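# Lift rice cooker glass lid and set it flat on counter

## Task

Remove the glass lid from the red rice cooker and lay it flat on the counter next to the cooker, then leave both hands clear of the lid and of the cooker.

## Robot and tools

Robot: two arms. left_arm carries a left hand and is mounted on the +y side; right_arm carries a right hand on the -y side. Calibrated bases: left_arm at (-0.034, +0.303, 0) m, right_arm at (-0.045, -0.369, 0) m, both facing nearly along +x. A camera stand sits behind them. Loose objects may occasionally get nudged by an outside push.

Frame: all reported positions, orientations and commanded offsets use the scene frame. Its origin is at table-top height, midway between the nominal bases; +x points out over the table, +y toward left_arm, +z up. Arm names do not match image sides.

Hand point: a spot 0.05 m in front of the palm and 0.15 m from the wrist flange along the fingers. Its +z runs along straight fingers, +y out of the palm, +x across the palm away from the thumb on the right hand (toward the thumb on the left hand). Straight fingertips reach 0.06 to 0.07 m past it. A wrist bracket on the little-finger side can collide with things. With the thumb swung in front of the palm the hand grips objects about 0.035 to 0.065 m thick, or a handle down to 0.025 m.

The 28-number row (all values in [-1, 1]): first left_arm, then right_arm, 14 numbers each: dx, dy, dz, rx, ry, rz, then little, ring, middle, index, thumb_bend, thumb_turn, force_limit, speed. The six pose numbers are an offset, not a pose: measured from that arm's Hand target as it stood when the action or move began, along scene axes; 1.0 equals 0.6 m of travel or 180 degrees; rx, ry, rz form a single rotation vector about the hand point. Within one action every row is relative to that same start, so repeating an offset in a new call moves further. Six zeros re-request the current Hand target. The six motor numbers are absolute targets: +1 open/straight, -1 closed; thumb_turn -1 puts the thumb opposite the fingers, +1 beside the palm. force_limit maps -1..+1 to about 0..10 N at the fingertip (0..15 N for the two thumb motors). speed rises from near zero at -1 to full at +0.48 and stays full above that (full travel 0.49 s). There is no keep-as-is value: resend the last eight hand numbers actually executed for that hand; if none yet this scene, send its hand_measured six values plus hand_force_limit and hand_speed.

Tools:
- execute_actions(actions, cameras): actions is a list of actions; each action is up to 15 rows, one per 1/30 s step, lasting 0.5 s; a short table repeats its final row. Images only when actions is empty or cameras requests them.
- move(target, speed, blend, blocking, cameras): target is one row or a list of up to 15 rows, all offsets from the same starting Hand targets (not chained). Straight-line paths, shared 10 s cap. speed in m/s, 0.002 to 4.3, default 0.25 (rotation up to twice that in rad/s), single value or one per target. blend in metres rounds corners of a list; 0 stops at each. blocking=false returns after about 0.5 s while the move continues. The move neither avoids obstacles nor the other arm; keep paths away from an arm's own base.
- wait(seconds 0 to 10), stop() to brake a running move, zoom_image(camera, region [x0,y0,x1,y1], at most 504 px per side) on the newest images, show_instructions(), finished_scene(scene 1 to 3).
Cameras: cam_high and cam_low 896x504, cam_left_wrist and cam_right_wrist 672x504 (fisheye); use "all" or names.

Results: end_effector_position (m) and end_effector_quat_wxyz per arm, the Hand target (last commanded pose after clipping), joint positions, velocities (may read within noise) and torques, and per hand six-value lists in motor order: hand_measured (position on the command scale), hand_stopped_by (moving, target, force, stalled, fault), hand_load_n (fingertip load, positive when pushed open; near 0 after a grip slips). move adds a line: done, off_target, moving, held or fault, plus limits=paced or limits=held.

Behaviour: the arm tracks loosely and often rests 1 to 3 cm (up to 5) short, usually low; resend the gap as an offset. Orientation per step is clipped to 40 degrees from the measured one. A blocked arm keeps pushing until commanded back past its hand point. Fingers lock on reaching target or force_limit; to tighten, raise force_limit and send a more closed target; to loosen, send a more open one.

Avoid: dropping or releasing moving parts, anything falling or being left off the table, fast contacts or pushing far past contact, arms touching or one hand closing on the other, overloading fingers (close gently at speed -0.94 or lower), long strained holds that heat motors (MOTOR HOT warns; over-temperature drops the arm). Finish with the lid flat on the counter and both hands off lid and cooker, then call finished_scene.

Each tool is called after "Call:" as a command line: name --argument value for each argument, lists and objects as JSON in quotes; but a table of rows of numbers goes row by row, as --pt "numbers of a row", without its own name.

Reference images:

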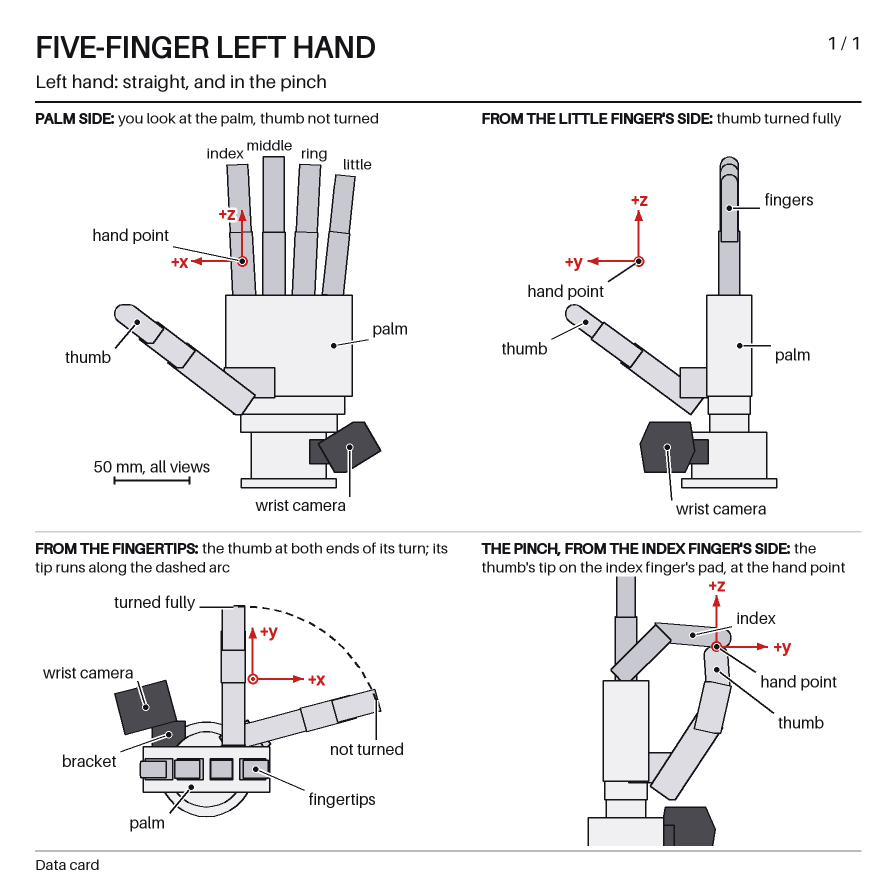

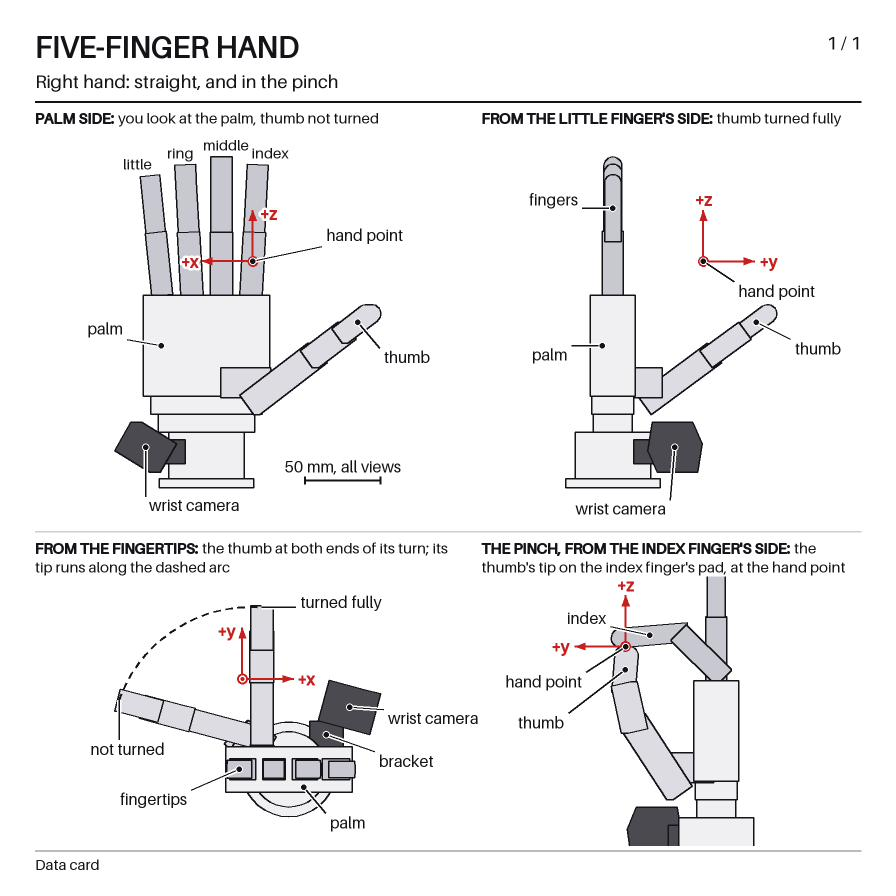

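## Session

Call:
execute_actions --actions '[]'

Scene clock: 0.00 s.
left_arm: end_effector_position=(+0.0430, +0.5728, +0.1483) hand_measured=(+1.000, +1.000, +1.000, +1.000, +1.000, +1.000) hand_load_n=(+0.0, +0.0, +0.0, +0.0, +0.0, +0.0) hand_stopped_by=(target, target, target, target, target, target) hand_force_limit=0.00 hand_speed=-0.80 end_effector_quat_wxyz=(-0.393, +0.700, -0.574, +0.161) | right_arm: end_effector_position=(+0.7393, -0.3655, +0.3222) hand_measured=(+1.000, +1.000, +1.000, +1.000, +1.000, +1.000) hand_load_n=(+0.0, +0.0, +0.0, +0.0, +0.0, +0.0) hand_stopped_by=(target, target, target, target, target, target) hand_force_limit=0.00 hand_speed=-0.80 end_effector_quat_wxyz=(+0.232, -0.009, +0.946, +0.226)
Joint positions: left_arm=[1.736 0.854 0.67 -0.956 0.791 1.295] | right_arm=[-0.188 2.18 2.451 -1.43 -0.531 1.476]
Joint velocities: within noise
Joint torques (N m): no reading
Heat: left arm: hottest waist 34 °C; right arm: hottest waist 30 °C.
Hand target: left_arm +0.0422, +0.5802, +0.1582; -0.400, +0.695, -0.577, +0.153 | right_arm +0.7427, -0.3662, +0.3283; +0.240, -0.011, +0.944, +0.224
camera_calibration:
cam_left_wrist: T_world_to_cam=[[0.718072, -0.264421, 0.643781, 0.0276826], [-0.279085, -0.956785, -0.081691, 0.572805], [0.637561, -0.12101, -0.760837, 0.270298], [0, 0, 0, 1]] pos_world=[-0.0323484, 0.58808, 0.234624]
cam_right_wrist: T_world_to_cam=[[-0.37013, 0.878399, 0.302357, 0.496103], [0.45038, -0.114991, 0.885401, -0.665753], [0.812503, 0.463889, -0.353052, -0.202981], [0, 0, 0, 1]] pos_world=[0.648386, -0.418171, 0.367795]

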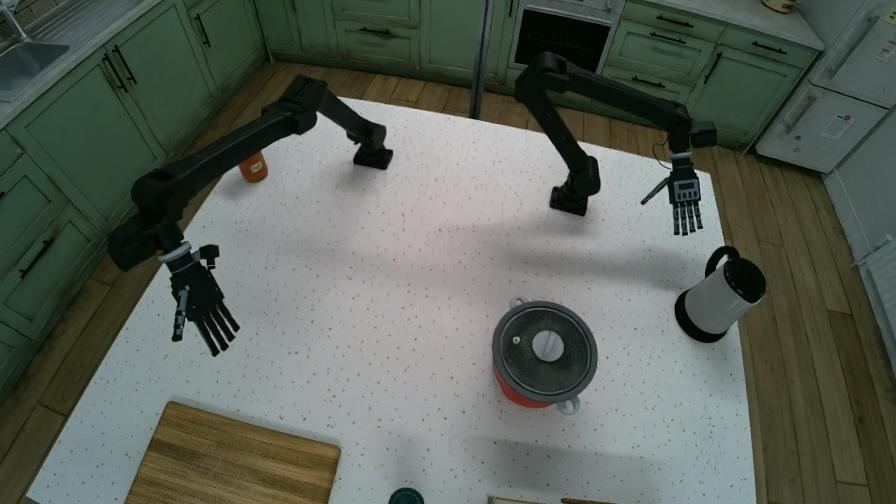

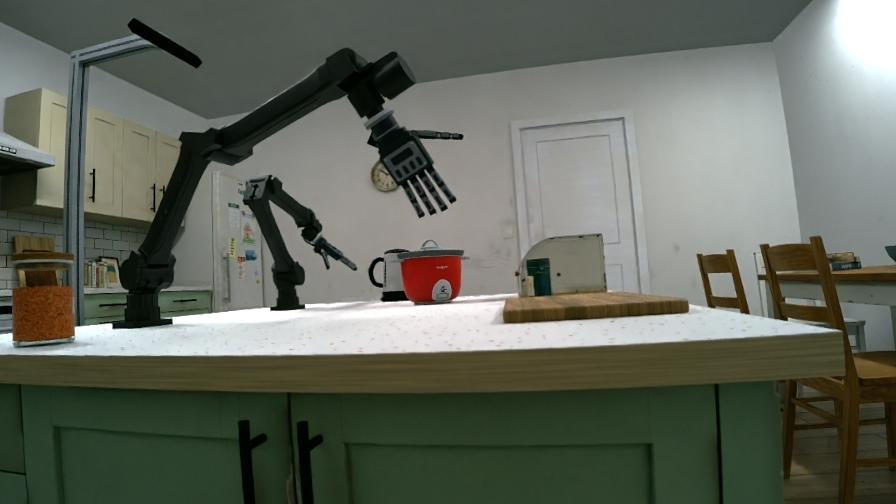

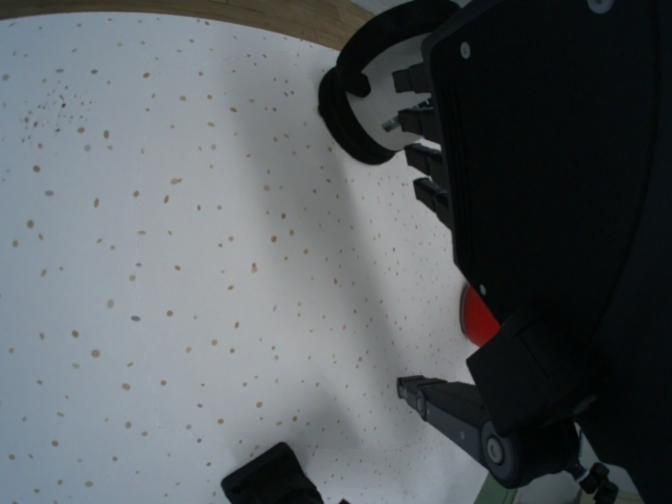

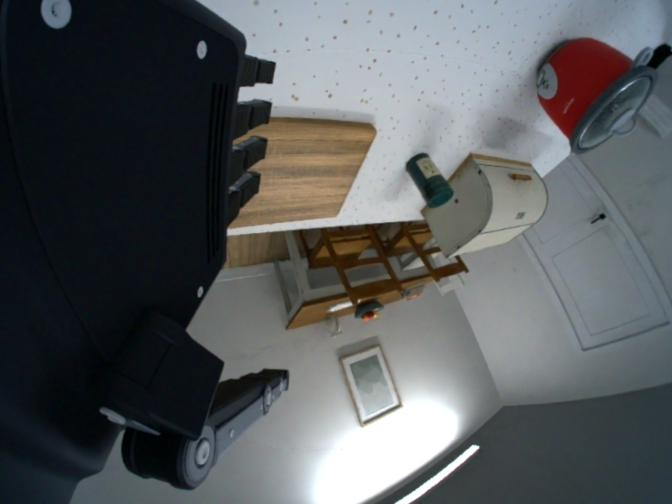

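Call:
zoom_image --camera "cam_high" --region '[480, 285, 620, 425]'

Call:
zoom_image --camera "cam_low" --region '[380, 220, 480, 310]'

Scaled by 3.600 from the camera's 896x504 image, which has a finer 1280x720 frame.

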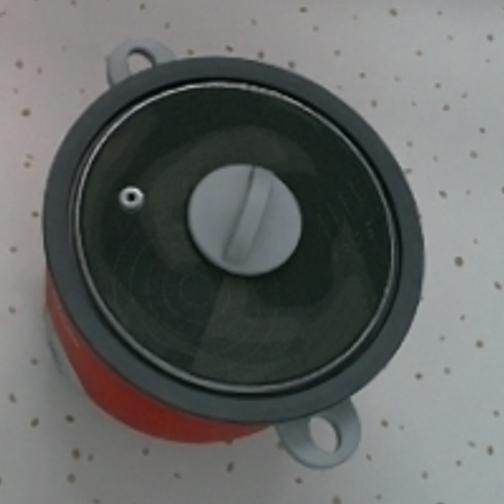

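Scaled by 5.040 from the camera's 896x504 image, which has a finer 1280x720 frame.

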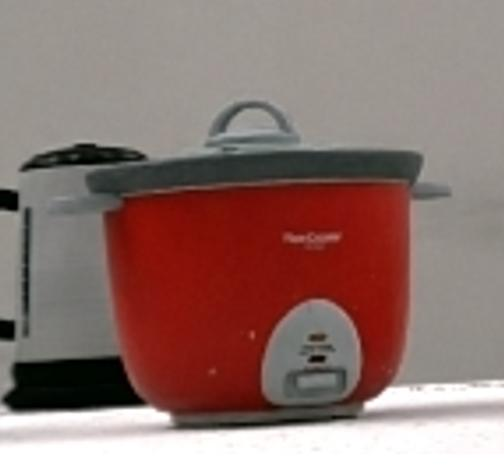

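Call:
move --pt "0 0 0 0 0 0 1 1 1 1 1 1 0 -0.8 -0.4045 0.527 0.1528 -0.3376 -0.3564 0.5549 1 1 0.4 0.4 0.0 -1 0 0" --pt "0 0 0 0 0 0 1 1 1 1 1 1 0 -0.8 -0.3545 0.777 0.0195 -0.2161 -0.7049 0.4275 1 1 0.4 0.4 0.0 -1 0 0" --speed 0.4 --blend '[0.08,0]' --cameras '["all"]'

Scene clock: 7.20 s.
left_arm: end_effector_position=(+0.0430, +0.5728, +0.1483) hand_measured=(+1.000, +1.000, +1.000, +1.000, +1.000, +1.000) hand_load_n=(+0.0, +0.0, +0.0, +0.0, +0.0, +0.0) hand_stopped_by=(target, target, target, target, target, target) hand_force_limit=0.00 hand_speed=-0.80 end_effector_quat_wxyz=(-0.393, +0.700, -0.574, +0.161) | right_arm: end_effector_position=(+0.5306, +0.0948, +0.3450) hand_measured=(+1.000, +1.000, +0.400, +0.400, +0.000, -1.000) hand_load_n=(+0.0, +0.0, +0.0, +0.0, +0.0, +0.0) hand_stopped_by=(target, target, target, target, target, target) hand_force_limit=0.00 hand_speed=0.00 end_effector_quat_wxyz=(+0.701, -0.705, +0.072, -0.079)
Joint positions: left_arm=[1.736 0.854 0.67 -0.956 0.791 1.295] | right_arm=[0.448 1.805 1.604 0.196 -0.912 -0.015]
Joint torques (N m): left_arm=[-1.14 -3.14 10.54 1.25 0.61 0.07] | right_arm=[1.55 -14.92 10.14 2.15 -0.06 0.21]
Heat: left arm: hottest waist 34 °C; right arm: hottest elbow 31 °C.
Hand target: left_arm +0.0422, +0.5802, +0.1582; -0.400, +0.695, -0.577, +0.153 | right_arm +0.5302, +0.0999, +0.3401; +0.703, -0.703, +0.074, -0.073
Off the commanded pose: left_arm 0.012 m, 1 deg | right_arm 0.007 m, 1 deg.
move: off_target (left_arm)
camera_calibration:
cam_left_wrist: T_world_to_cam=[[0.718072, -0.264421, 0.643781, 0.0276826], [-0.279085, -0.956785, -0.081691, 0.572805], [0.637561, -0.12101, -0.760837, 0.270298], [0, 0, 0, 1]] pos_world=[-0.0323484, 0.58808, 0.234624]
cam_right_wrist: T_world_to_cam=[[0.273616, -0.0835134, -0.958206, 0.192154], [-0.900862, -0.371319, -0.224879, 0.585229], [-0.33702, 0.924742, -0.176833, 0.266518], [0, 0, 0, 1]] pos_world=[0.564455, -0.0131061, 0.362858]

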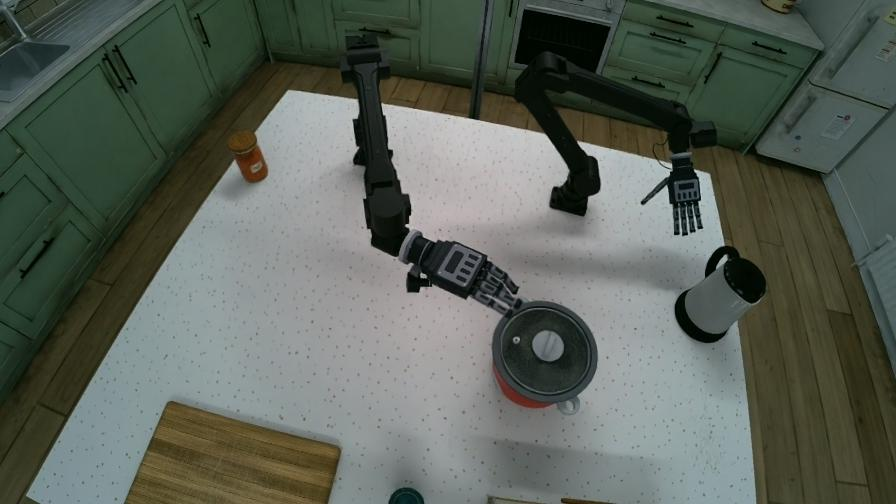

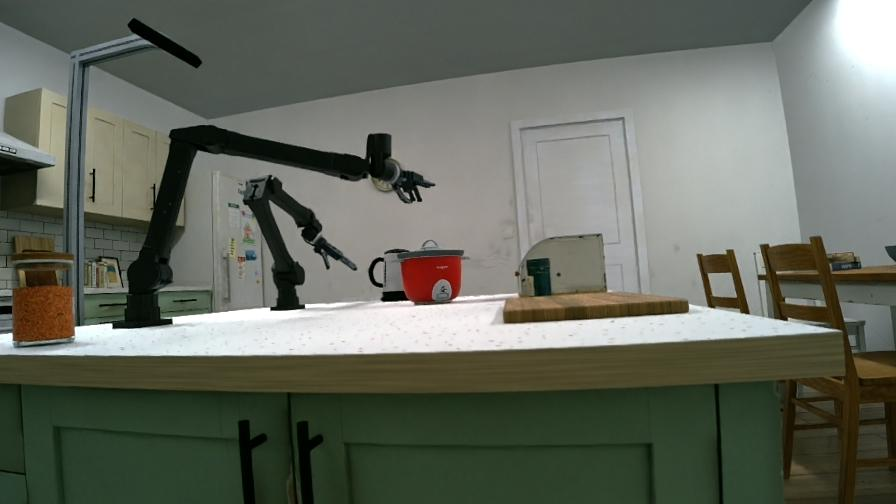

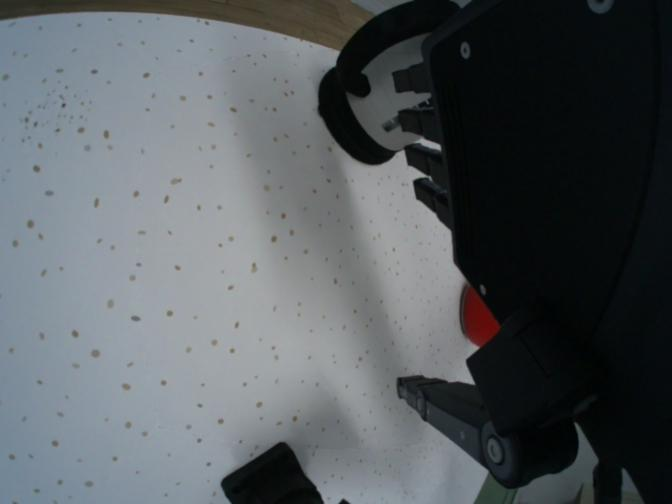

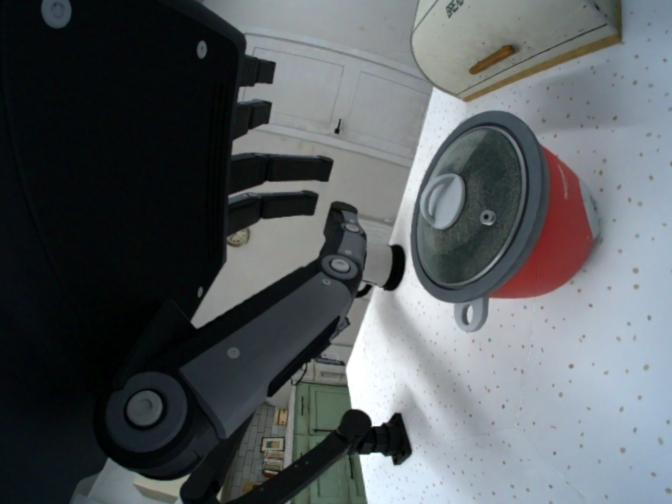

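Call:
move --target '[0,0,0,0,0,0,1,1,1,1,1,1,0,-0.8, 0.0273,0.2252,-0.1302,0,0,0,1,1,0.4,0.4,0.0,-1,0,0]' --speed 0.15 --cameras '["cam_low","cam_right_wrist"]'

Call:
zoom_image --camera "cam_right_wrist" --region '[290, 100, 530, 340]'

Call:
zoom_image --camera "cam_low" --region '[390, 190, 480, 280]'

Scene clock: 10.90 s.
left_arm: end_effector_position=(+0.0430, +0.5728, +0.1483) hand_measured=(+1.000, +1.000, +1.000, +1.000, +1.000, +1.000) hand_load_n=(+0.0, +0.0, +0.0, +0.0, +0.0, +0.0) hand_stopped_by=(target, target, target, target, target, target) hand_force_limit=0.00 hand_speed=-0.80 end_effector_quat_wxyz=(-0.393, +0.700, -0.574, +0.161) | right_arm: end_effector_position=(+0.5367, +0.2255, +0.2500) hand_measured=(+1.000, +1.000, +0.400, +0.400, +0.000, -1.000) hand_load_n=(+0.0, -0.5, +0.0, +0.0, +0.0, +0.0) hand_stopped_by=(target, target, target, target, target, target) hand_force_limit=0.00 hand_speed=0.00 end_effector_quat_wxyz=(+0.695, -0.712, +0.078, -0.069)
Joint positions: left_arm=[1.736 0.854 0.67 -0.956 0.791 1.295] | right_arm=[0.613 2.061 1.755 0.271 -0.752 -0.013]
Joint torques (N m): left_arm=[-1.14 -3.14 10.54 1.26 0.61 0.07] | right_arm=[1.49 -16.79 14.04 1.95 -0.01 0.19]
Heat: left arm: hottest waist 34 °C; right arm: hottest elbow 31 °C.
Hand target: left_arm +0.0422, +0.5802, +0.1582; -0.400, +0.695, -0.577, +0.153 | right_arm +0.5465, +0.2352, +0.2621; +0.703, -0.703, +0.074, -0.073
Off the commanded pose: left_arm 0.012 m, 1 deg | right_arm 0.018 m, 2 deg.
move: off_target (left_arm, right_arm)
camera_calibration:
cam_right_wrist: T_world_to_cam=[[0.248529, -0.098631, -0.96359, 0.128629], [-0.904434, -0.379745, -0.194402, 0.614145], [-0.346745, 0.919818, -0.183583, 0.138944], [0, 0, 0, 1]] pos_world=[0.571664, 0.118102, 0.268844]
Images, in order (width x height): cam_low 896x504, cam_right_wrist 672x504.

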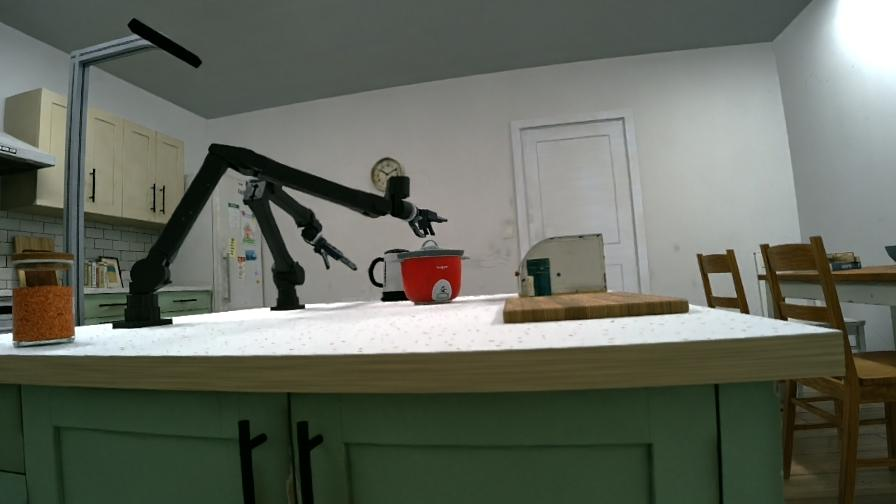

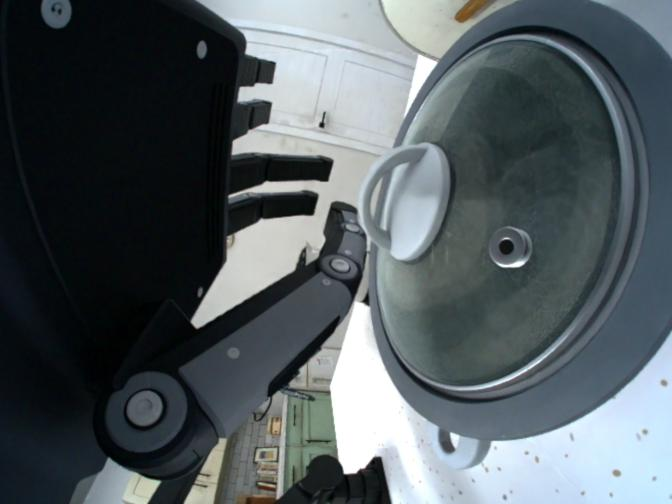

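Scaled by 2.100 from the camera's 672x504 image, which has a finer 960x720 frame.

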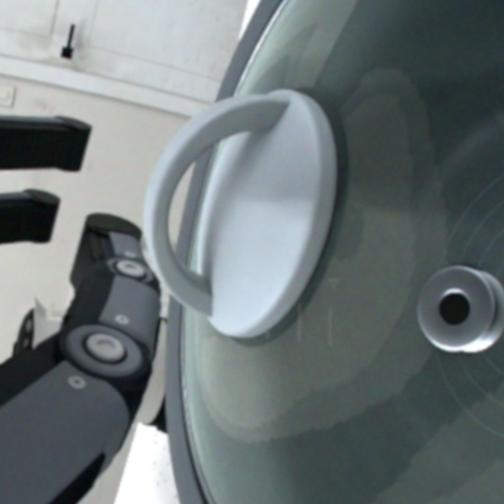

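Scaled by 5.600 from the camera's 896x504 image, which has a finer 1280x720 frame.

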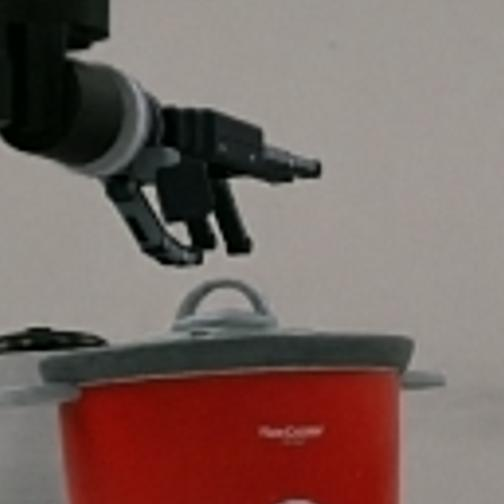

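Call:
move --target '[0,0,0,0,0,0,1,1,1,1,1,1,0,-0.8, 0.0177,0.027,0,0,0,0,1,1,0.4,0.4,0.0,-1,0,0]' --speed 0.08

Scene clock: 12.70 s.
left_arm: end_effector_position=(+0.0430, +0.5728, +0.1483) hand_measured=(+1.000, +1.000, +1.000, +1.000, +1.000, +1.000) hand_load_n=(+0.0, +0.0, +0.0, +0.0, +0.0, +0.0) hand_stopped_by=(target, target, target, target, target, target) hand_force_limit=0.00 hand_speed=-0.80 end_effector_quat_wxyz=(-0.393, +0.700, -0.574, +0.161) | right_arm: end_effector_position=(+0.5525, +0.2388, +0.2546) hand_measured=(+1.000, +1.000, +0.400, +0.400, +0.000, -1.000) hand_load_n=(+0.0, +0.0, +0.0, +0.0, +0.0, +0.0) hand_stopped_by=(target, target, target, target, target, target) hand_force_limit=0.00 hand_speed=0.00 end_effector_quat_wxyz=(+0.698, -0.708, +0.076, -0.076)
Joint positions: left_arm=[1.736 0.854 0.67 -0.956 0.791 1.295] | right_arm=[0.617 2.109 1.839 0.252 -0.741 -0.013]
Joint torques (N m): left_arm=[-1.14 -3.14 10.55 1.26 0.61 0.07] | right_arm=[1.9 -17.03 14.12 1.44 -0.05 0.2]
Heat: left arm: hottest elbow 35 °C; right arm: hottest elbow 32 °C.
Hand target: left_arm +0.0422, +0.5802, +0.1582; -0.400, +0.695, -0.577, +0.153 | right_arm +0.5572, +0.2512, +0.2616; +0.703, -0.703, +0.074, -0.073
Off the commanded pose: left_arm 0.012 m, 1 deg | right_arm 0.015 m, 1 deg.
move: off_target (left_arm, right_arm)

Call:
move --target '[0,0,0,0,0,0,1,1,1,1,1,1,0,-0.8, -0.006,0,-0.042,0,0,0,1,1,0.4,0.4,0.0,-1,0,0]' --speed 0.08 --cameras '["cam_low","cam_right_wrist"]'

Call:
zoom_image --camera "cam_right_wrist" --region '[290, 100, 490, 300]'

Call:
zoom_image --camera "cam_low" --region '[390, 190, 480, 280]'

Scene clock: 13.83 s.
left_arm: end_effector_position=(+0.0430, +0.5728, +0.1483) hand_measured=(+1.000, +1.000, +1.000, +1.000, +1.000, +1.000) hand_load_n=(+0.0, +0.0, +0.0, +0.0, +0.0, +0.0) hand_stopped_by=(target, target, target, target, target, target) hand_force_limit=0.00 hand_speed=-0.80 end_effector_quat_wxyz=(-0.393, +0.700, -0.574, +0.161) | right_arm: end_effector_position=(+0.5537, +0.2426, +0.2504) hand_measured=(+1.000, +1.000, +0.400, +0.400, +0.000, -1.000) hand_load_n=(+0.0, +0.0, +0.0, +0.0, +0.0, +0.0) hand_stopped_by=(target, target, target, target, target, target) hand_force_limit=0.00 hand_speed=0.00 end_effector_quat_wxyz=(+0.703, -0.703, +0.071, -0.080)
Joint positions: left_arm=[1.736 0.854 0.67 -0.956 0.791 1.295] | right_arm=[0.62 2.122 1.839 0.283 -0.739 -0.013]
Joint torques (N m): left_arm=[-1.14 -3.14 10.55 1.26 0.61 0.07] | right_arm=[1.79 -17.38 10.71 2.3 0.02 0.19]
Heat: left arm: hottest elbow 35 °C; right arm: hottest elbow 32 °C.
Hand target: left_arm +0.0422, +0.5802, +0.1582; -0.400, +0.695, -0.577, +0.153 | right_arm +0.5535, +0.2513, +0.2367; +0.703, -0.703, +0.074, -0.073
Off the commanded pose: left_arm 0.012 m, 1 deg | right_arm 0.016 m, 1 deg.
move: off_target (left_arm, right_arm)
camera_calibration:
cam_right_wrist: T_world_to_cam=[[0.276371, -0.0803607, -0.957685, 0.105056], [-0.900202, -0.370594, -0.228685, 0.640075], [-0.336535, 0.925312, -0.174762, 0.120022], [0, 0, 0, 1]] pos_world=[0.587554, 0.134592, 0.267961]
Images, in order (width x height): cam_low 896x504, cam_right_wrist 672x504.

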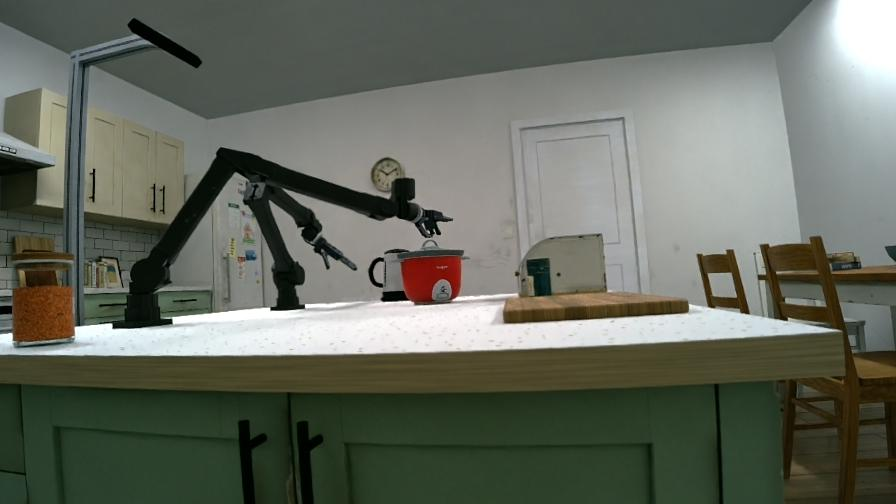

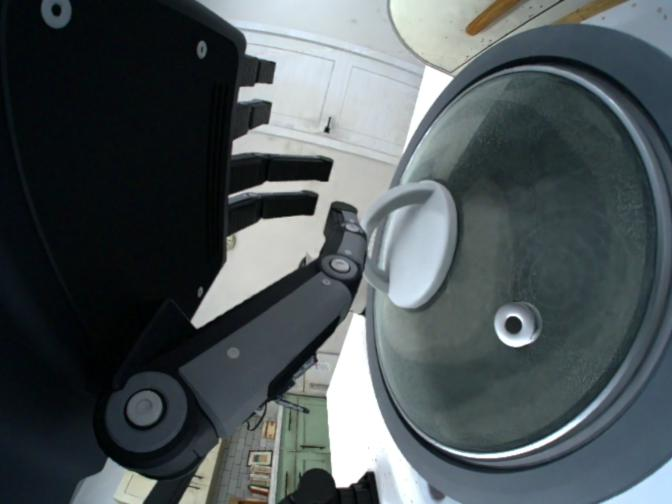

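Scaled by 2.520 from the camera's 672x504 image, which has a finer 960x720 frame.

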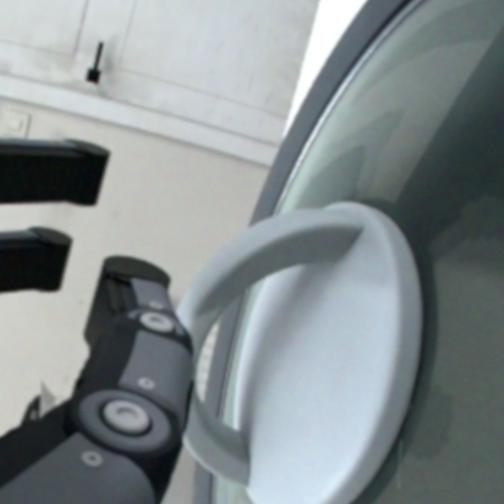

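Scaled by 5.600 from the camera's 896x504 image, which has a finer 1280x720 frame.

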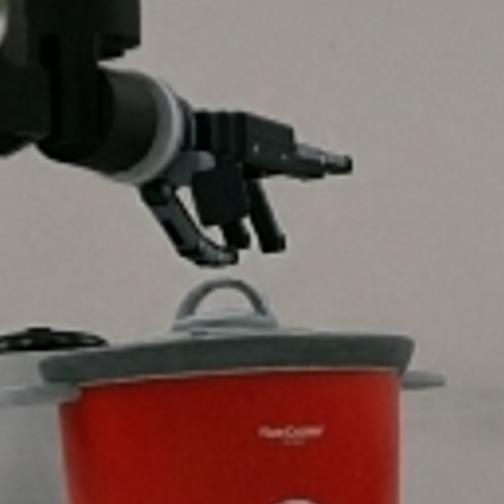

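Call:
move --target '[0,0,0,0,0,0,1,1,1,1,1,1,0,-0.8, -0.0142,-0.001,-0.0285,0,0,0,1,1,0.4,0.4,0.0,-1,0,0]' --speed 0.06 --cameras '["cam_low","cam_right_wrist"]'

Call:
zoom_image --camera "cam_right_wrist" --region '[290, 100, 490, 300]'

Call:
zoom_image --camera "cam_low" --region '[390, 190, 480, 280]'

Scene clock: 15.27 s.
left_arm: end_effector_position=(+0.0430, +0.5728, +0.1483) hand_measured=(+1.000, +1.000, +1.000, +1.000, +1.000, +1.000) hand_load_n=(+0.0, +0.0, +0.0, +0.0, +0.0, +0.0) hand_stopped_by=(target, target, target, target, target, target) hand_force_limit=0.00 hand_speed=-0.80 end_effector_quat_wxyz=(-0.393, +0.700, -0.574, +0.161) | right_arm: end_effector_position=(+0.5499, +0.2432, +0.2404) hand_measured=(+1.000, +1.000, +0.400, +0.400, +0.000, -1.000) hand_load_n=(+0.0, +0.0, +0.0, +0.0, -1.0, +0.0) hand_stopped_by=(target, target, target, target, target, target) hand_force_limit=0.00 hand_speed=0.00 end_effector_quat_wxyz=(+0.707, -0.699, +0.067, -0.086)
Joint positions: left_arm=[1.736 0.854 0.67 -0.956 0.791 1.295] | right_arm=[0.624 2.122 1.803 0.337 -0.733 -0.013]
Joint torques (N m): left_arm=[-1.14 -3.14 10.54 1.26 0.61 0.07] | right_arm=[2.02 -17.38 9.18 2.13 -0.01 0.19]
Heat: left arm: hottest elbow 35 °C; right arm: hottest elbow 32 °C.
Hand target: left_arm +0.0422, +0.5802, +0.1582; -0.400, +0.695, -0.577, +0.153 | right_arm +0.5449, +0.2508, +0.2197; +0.703, -0.703, +0.074, -0.073
Off the commanded pose: left_arm 0.012 m, 1 deg | right_arm 0.023 m, 2 deg.
move: off_target (left_arm, right_arm)
camera_calibration:
cam_right_wrist: T_world_to_cam=[[0.289203, -0.0717498, -0.954575, 0.086715], [-0.897953, -0.365892, -0.244547, 0.63597], [-0.331725, 0.927887, -0.170245, 0.112009], [0, 0, 0, 1]] pos_world=[0.583149, 0.134987, 0.25737]
Images, in order (width x height): cam_low 896x504, cam_right_wrist 672x504.

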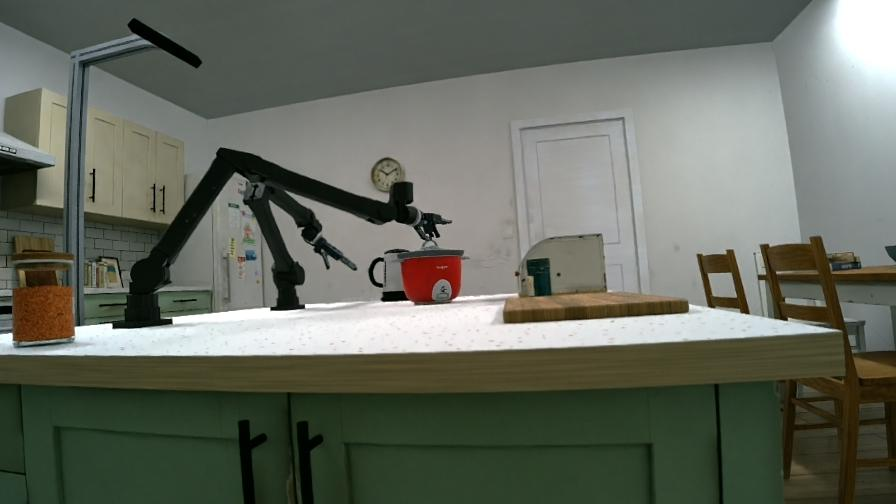

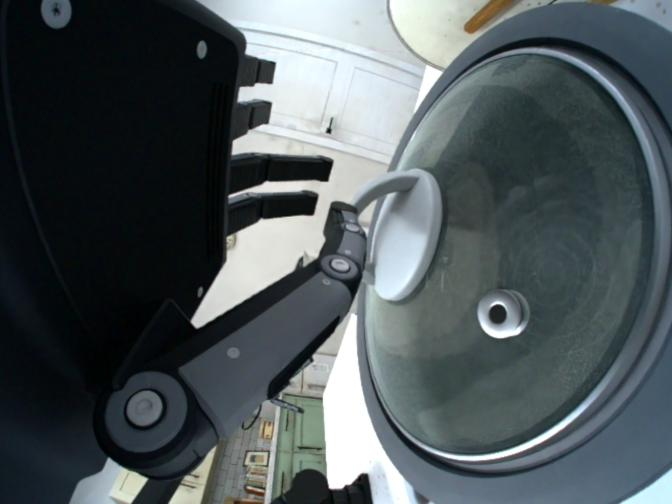

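Scaled by 2.520 from the camera's 672x504 image, which has a finer 960x720 frame.

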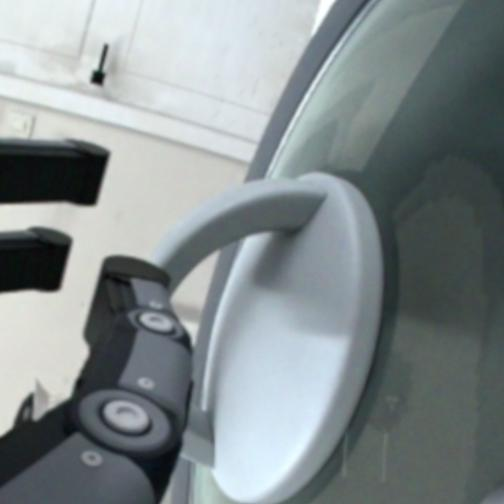

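Scaled by 5.600 from the camera's 896x504 image, which has a finer 1280x720 frame.

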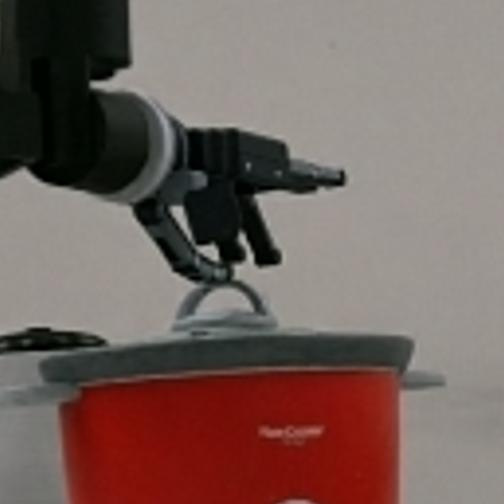

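Call:
move --pt "0 0 0 0 0 0 1 1 1 1 1 1 0 -0.8 -0.004 -0.018 0.025 0 0 0 1 1 0.4 0.4 0.0 -1 0 0" --pt "0 0 0 0 0 0 1 1 1 1 1 1 0 -0.8 -0.004 -0.018 0.0 0 0 0 1 1 0.4 0.4 0.0 -1 0 0" --speed 0.06 --blend '[0.002,0]' --cameras '["cam_low","cam_right_wrist"]'

Call:
zoom_image --camera "cam_right_wrist" --region '[290, 100, 490, 300]'

Call:
zoom_image --camera "cam_low" --region '[390, 190, 480, 280]'

Scene clock: 16.80 s.
left_arm: end_effector_position=(+0.0430, +0.5728, +0.1483) hand_measured=(+1.000, +1.000, +1.000, +1.000, +1.000, +1.000) hand_load_n=(+0.0, +0.0, +0.0, +0.0, +0.0, +0.0) hand_stopped_by=(target, target, target, target, target, target) hand_force_limit=0.00 hand_speed=-0.80 end_effector_quat_wxyz=(-0.393, +0.700, -0.574, +0.161) | right_arm: end_effector_position=(+0.5427, +0.2392, +0.2231) hand_measured=(+1.000, +1.000, +0.400, +0.400, +0.000, -1.000) hand_load_n=(+0.0, +0.0, +0.0, +0.0, +0.0, +0.0) hand_stopped_by=(target, target, target, target, target, target) hand_force_limit=0.00 hand_speed=0.00 end_effector_quat_wxyz=(+0.701, -0.705, +0.071, -0.076)
Joint positions: left_arm=[1.736 0.854 0.67 -0.956 0.791 1.295] | right_arm=[0.624 2.119 1.763 0.348 -0.74 -0.013]
Joint torques (N m): left_arm=[-1.2 -3.08 10.55 1.26 0.61 0.07] | right_arm=[1.44 -18.26 9.58 2.36 -0.13 0.17]
Heat: left arm: hottest elbow 35 °C; right arm: hottest elbow 32 °C.
Hand target: left_arm +0.0422, +0.5802, +0.1582; -0.400, +0.695, -0.577, +0.153 | right_arm +0.5425, +0.2400, +0.2195; +0.703, -0.703, +0.074, -0.073
Off the commanded pose: left_arm 0.012 m, 1 deg | right_arm 0.004 m, 1 deg.
move: off_target (left_arm)
camera_calibration:
cam_right_wrist: T_world_to_cam=[[0.270461, -0.0835097, -0.959102, 0.0860743], [-0.899958, -0.375774, -0.221064, 0.622076], [-0.341945, 0.922941, -0.176787, 0.118701], [0, 0, 0, 1]] pos_world=[0.577152, 0.131393, 0.241057]
Images, in order (width x height): cam_low 896x504, cam_right_wrist 672x504.

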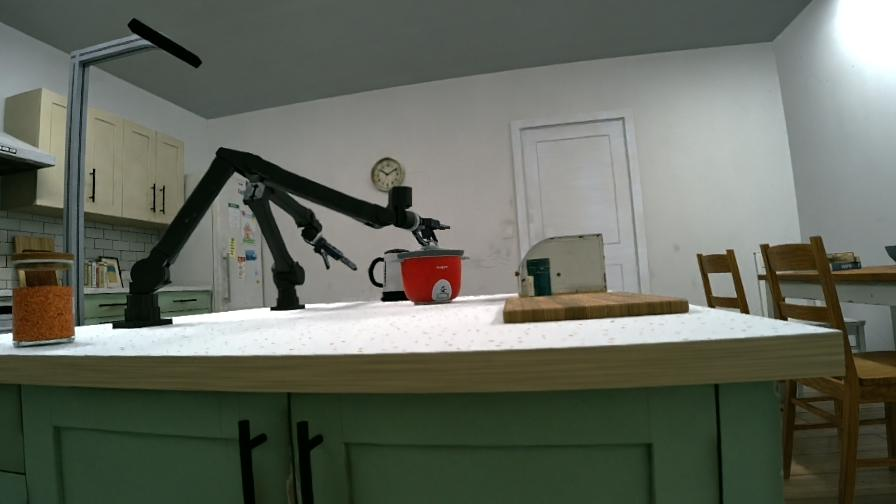

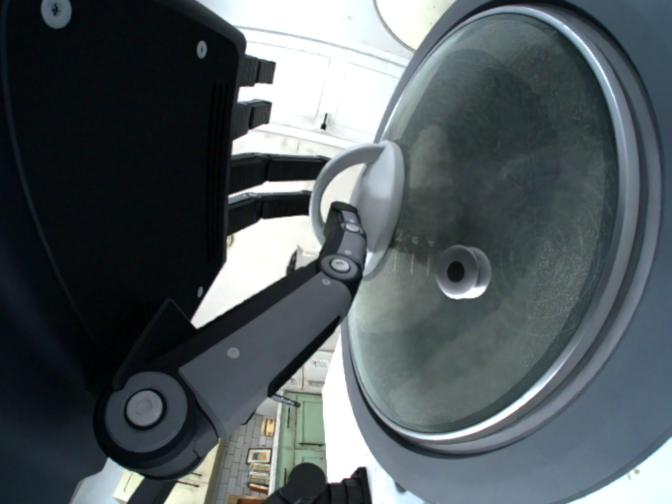

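Scaled by 2.520 from the camera's 672x504 image, which has a finer 960x720 frame.

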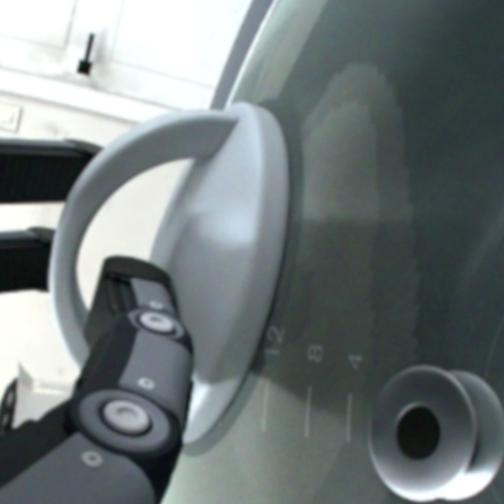

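Scaled by 5.600 from the camera's 896x504 image, which has a finer 1280x720 frame.

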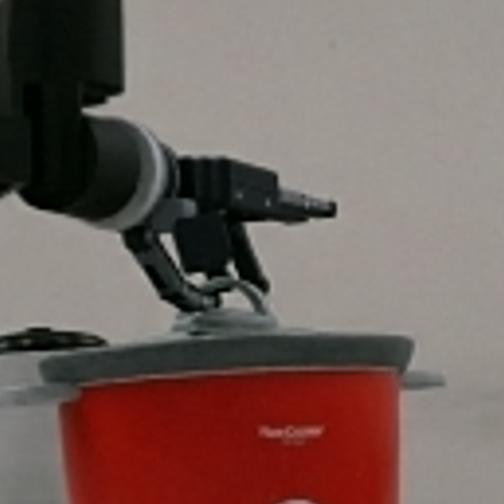

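Call:
move --target '[0,0,0,0,0,0,1,1,1,1,1,1,0,-0.8, 0.003,0.013,0.018,0,0,0,1,1,0.4,0.4,0.0,-1,0,0]' --speed 0.05

Scene clock: 18.03 s.
left_arm: end_effector_position=(+0.0430, +0.5728, +0.1483) hand_measured=(+1.000, +1.000, +1.000, +1.000, +1.000, +1.000) hand_load_n=(+0.0, +0.0, +0.0, +0.0, +0.0, +0.0) hand_stopped_by=(target, target, target, target, target, target) hand_force_limit=0.00 hand_speed=-0.80 end_effector_quat_wxyz=(-0.393, +0.700, -0.574, +0.161) | right_arm: end_effector_position=(+0.5432, +0.2389, +0.2220) hand_measured=(+1.000, +1.000, +0.400, +0.400, +0.000, -1.000) hand_load_n=(+0.0, +0.0, +0.0, -0.5, +0.0, +0.0) hand_stopped_by=(target, target, target, target, target, target) hand_force_limit=0.00 hand_speed=0.00 end_effector_quat_wxyz=(+0.700, -0.707, +0.074, -0.076)
Joint positions: left_arm=[1.736 0.854 0.67 -0.956 0.791 1.295] | right_arm=[0.624 2.119 1.763 0.343 -0.736 -0.012]
Joint torques (N m): left_arm=[-1.14 -3.08 10.55 1.25 0.61 0.07] | right_arm=[1.73 -17.9 12.4 1.4 0.01 0.17]
Heat: left arm: hottest elbow 36 °C; right arm: hottest elbow 33 °C.
Hand target: left_arm +0.0422, +0.5802, +0.1582; -0.400, +0.695, -0.577, +0.153 | right_arm +0.5443, +0.2478, +0.2303; +0.703, -0.703, +0.074, -0.073
Off the commanded pose: left_arm 0.012 m, 1 deg | right_arm 0.012 m, 1 deg.
move: off_target (left_arm, right_arm)

Call:
move --target '[0,0,0,0,0,0,1,1,1,1,1,1,0,-0.8, 0.003,0.005,0.014,0,0,0,1,1,0.4,0.4,0.0,-1,0,0]' --speed 0.05

Scene clock: 19.03 s.
left_arm: end_effector_position=(+0.0430, +0.5728, +0.1483) hand_measured=(+1.000, +1.000, +1.000, +1.000, +1.000, +1.000) hand_load_n=(+0.0, +0.0, +0.0, +0.0, +0.0, -0.5) hand_stopped_by=(target, target, target, target, target, target) hand_force_limit=0.00 hand_speed=-0.80 end_effector_quat_wxyz=(-0.393, +0.700, -0.574, +0.161) | right_arm: end_effector_position=(+0.5432, +0.2392, +0.2219) hand_measured=(+1.000, +1.000, +0.400, +0.400, +0.000, -1.000) hand_load_n=(+0.0, +0.0, +0.0, +0.0, -1.0, +0.0) hand_stopped_by=(target, target, target, target, target, target) hand_force_limit=0.00 hand_speed=0.00 end_effector_quat_wxyz=(+0.696, -0.710, +0.079, -0.073)
Joint positions: left_arm=[1.736 0.854 0.67 -0.956 0.791 1.295] | right_arm=[0.625 2.119 1.77 0.323 -0.734 -0.012]
Joint torques (N m): left_arm=[-1.14 -3.14 10.55 1.25 0.61 0.07] | right_arm=[1.96 -18.2 13.55 1.32 0.01 0.19]
Heat: left arm: hottest elbow 36 °C; right arm: hottest elbow 33 °C.
Hand target: left_arm +0.0422, +0.5802, +0.1582; -0.400, +0.695, -0.577, +0.153 | right_arm +0.5463, +0.2506, +0.2388; +0.703, -0.703, +0.074, -0.073
Off the commanded pose: left_arm 0.012 m, 1 deg | right_arm 0.021 m, 1 deg.
move: off_target (left_arm, right_arm)

Call:
move --target '[0,0,0,0,0,0,1,1,1,1,1,1,0,-0.8, 0.003,0.004,0.01,0.01,-0.002,0,1,1,0.4,0.4,0.0,-1,0,0]' --speed 0.05 --cameras '["cam_low","cam_right_wrist"]'

Call:
zoom_image --camera "cam_right_wrist" --region '[290, 100, 490, 300]'

Call:
zoom_image --camera "cam_low" --region '[390, 190, 480, 280]'

Scene clock: 20.23 s.
left_arm: end_effector_position=(+0.0430, +0.5728, +0.1483) hand_measured=(+1.000, +1.000, +1.000, +1.000, +1.000, +1.000) hand_load_n=(+0.0, +0.0, +0.0, +0.0, +0.0, +0.0) hand_stopped_by=(target, target, target, target, target, target) hand_force_limit=0.00 hand_speed=-0.80 end_effector_quat_wxyz=(-0.393, +0.700, -0.574, +0.161) | right_arm: end_effector_position=(+0.5429, +0.2402, +0.2264) hand_measured=(+1.000, +1.000, +0.400, +0.400, +0.000, -1.000) hand_load_n=(+0.0, +0.0, -0.5, +0.0, +0.0, +0.0) hand_stopped_by=(target, target, target, target, target, target) hand_force_limit=0.00 hand_speed=0.00 end_effector_quat_wxyz=(+0.702, -0.704, +0.083, -0.069)
Joint positions: left_arm=[1.736 0.854 0.67 -0.956 0.791 1.295] | right_arm=[0.625 2.119 1.77 0.342 -0.733 0.014]
Joint torques (N m): left_arm=[-1.14 -3.14 10.54 1.26 0.61 0.07] | right_arm=[1.79 -17.73 13.68 2.3 -0.03 0.19]
Heat: left arm: hottest elbow 36 °C; right arm: hottest elbow 33 °C.
Hand target: left_arm +0.0422, +0.5802, +0.1582; -0.400, +0.695, -0.577, +0.153 | right_arm +0.5481, +0.2530, +0.2448; +0.714, -0.692, +0.073, -0.074
Off the commanded pose: left_arm 0.012 m, 1 deg | right_arm 0.023 m, 2 deg.
move: off_target (left_arm, right_arm)
camera_calibration:
cam_right_wrist: T_world_to_cam=[[0.244496, -0.0796581, -0.966373, 0.104036], [-0.907866, -0.368867, -0.199288, 0.621012], [-0.340588, 0.926063, -0.162506, 0.113671], [0, 0, 0, 1]] pos_world=[0.577074, 0.132092, 0.24277]
Images, in order (width x height): cam_low 896x504, cam_right_wrist 672x504.

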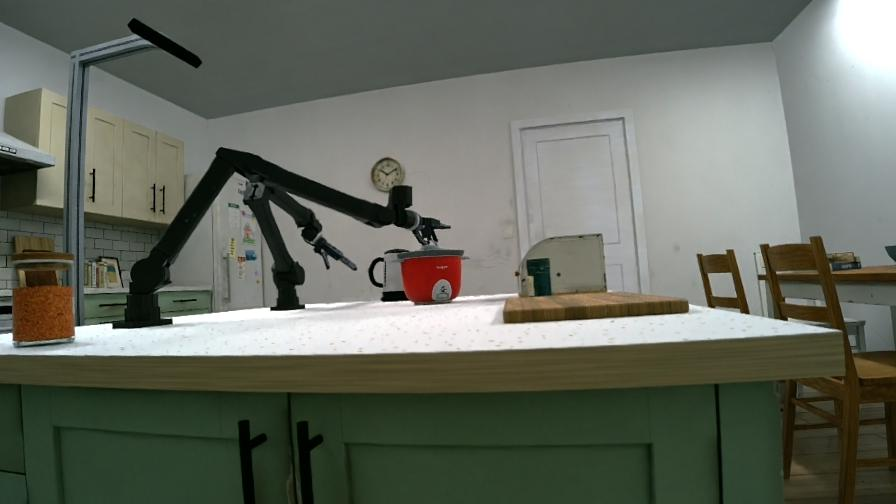

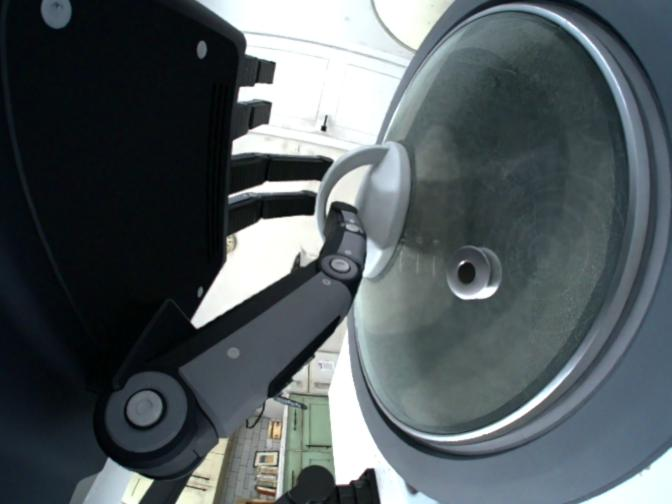

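Scaled by 2.520 from the camera's 672x504 image, which has a finer 960x720 frame.

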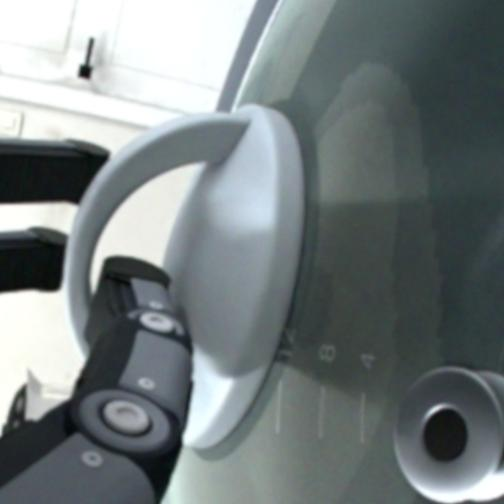

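Scaled by 5.600 from the camera's 896x504 image, which has a finer 1280x720 frame.

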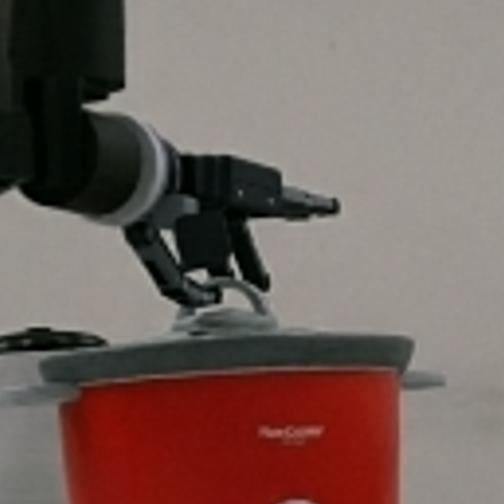

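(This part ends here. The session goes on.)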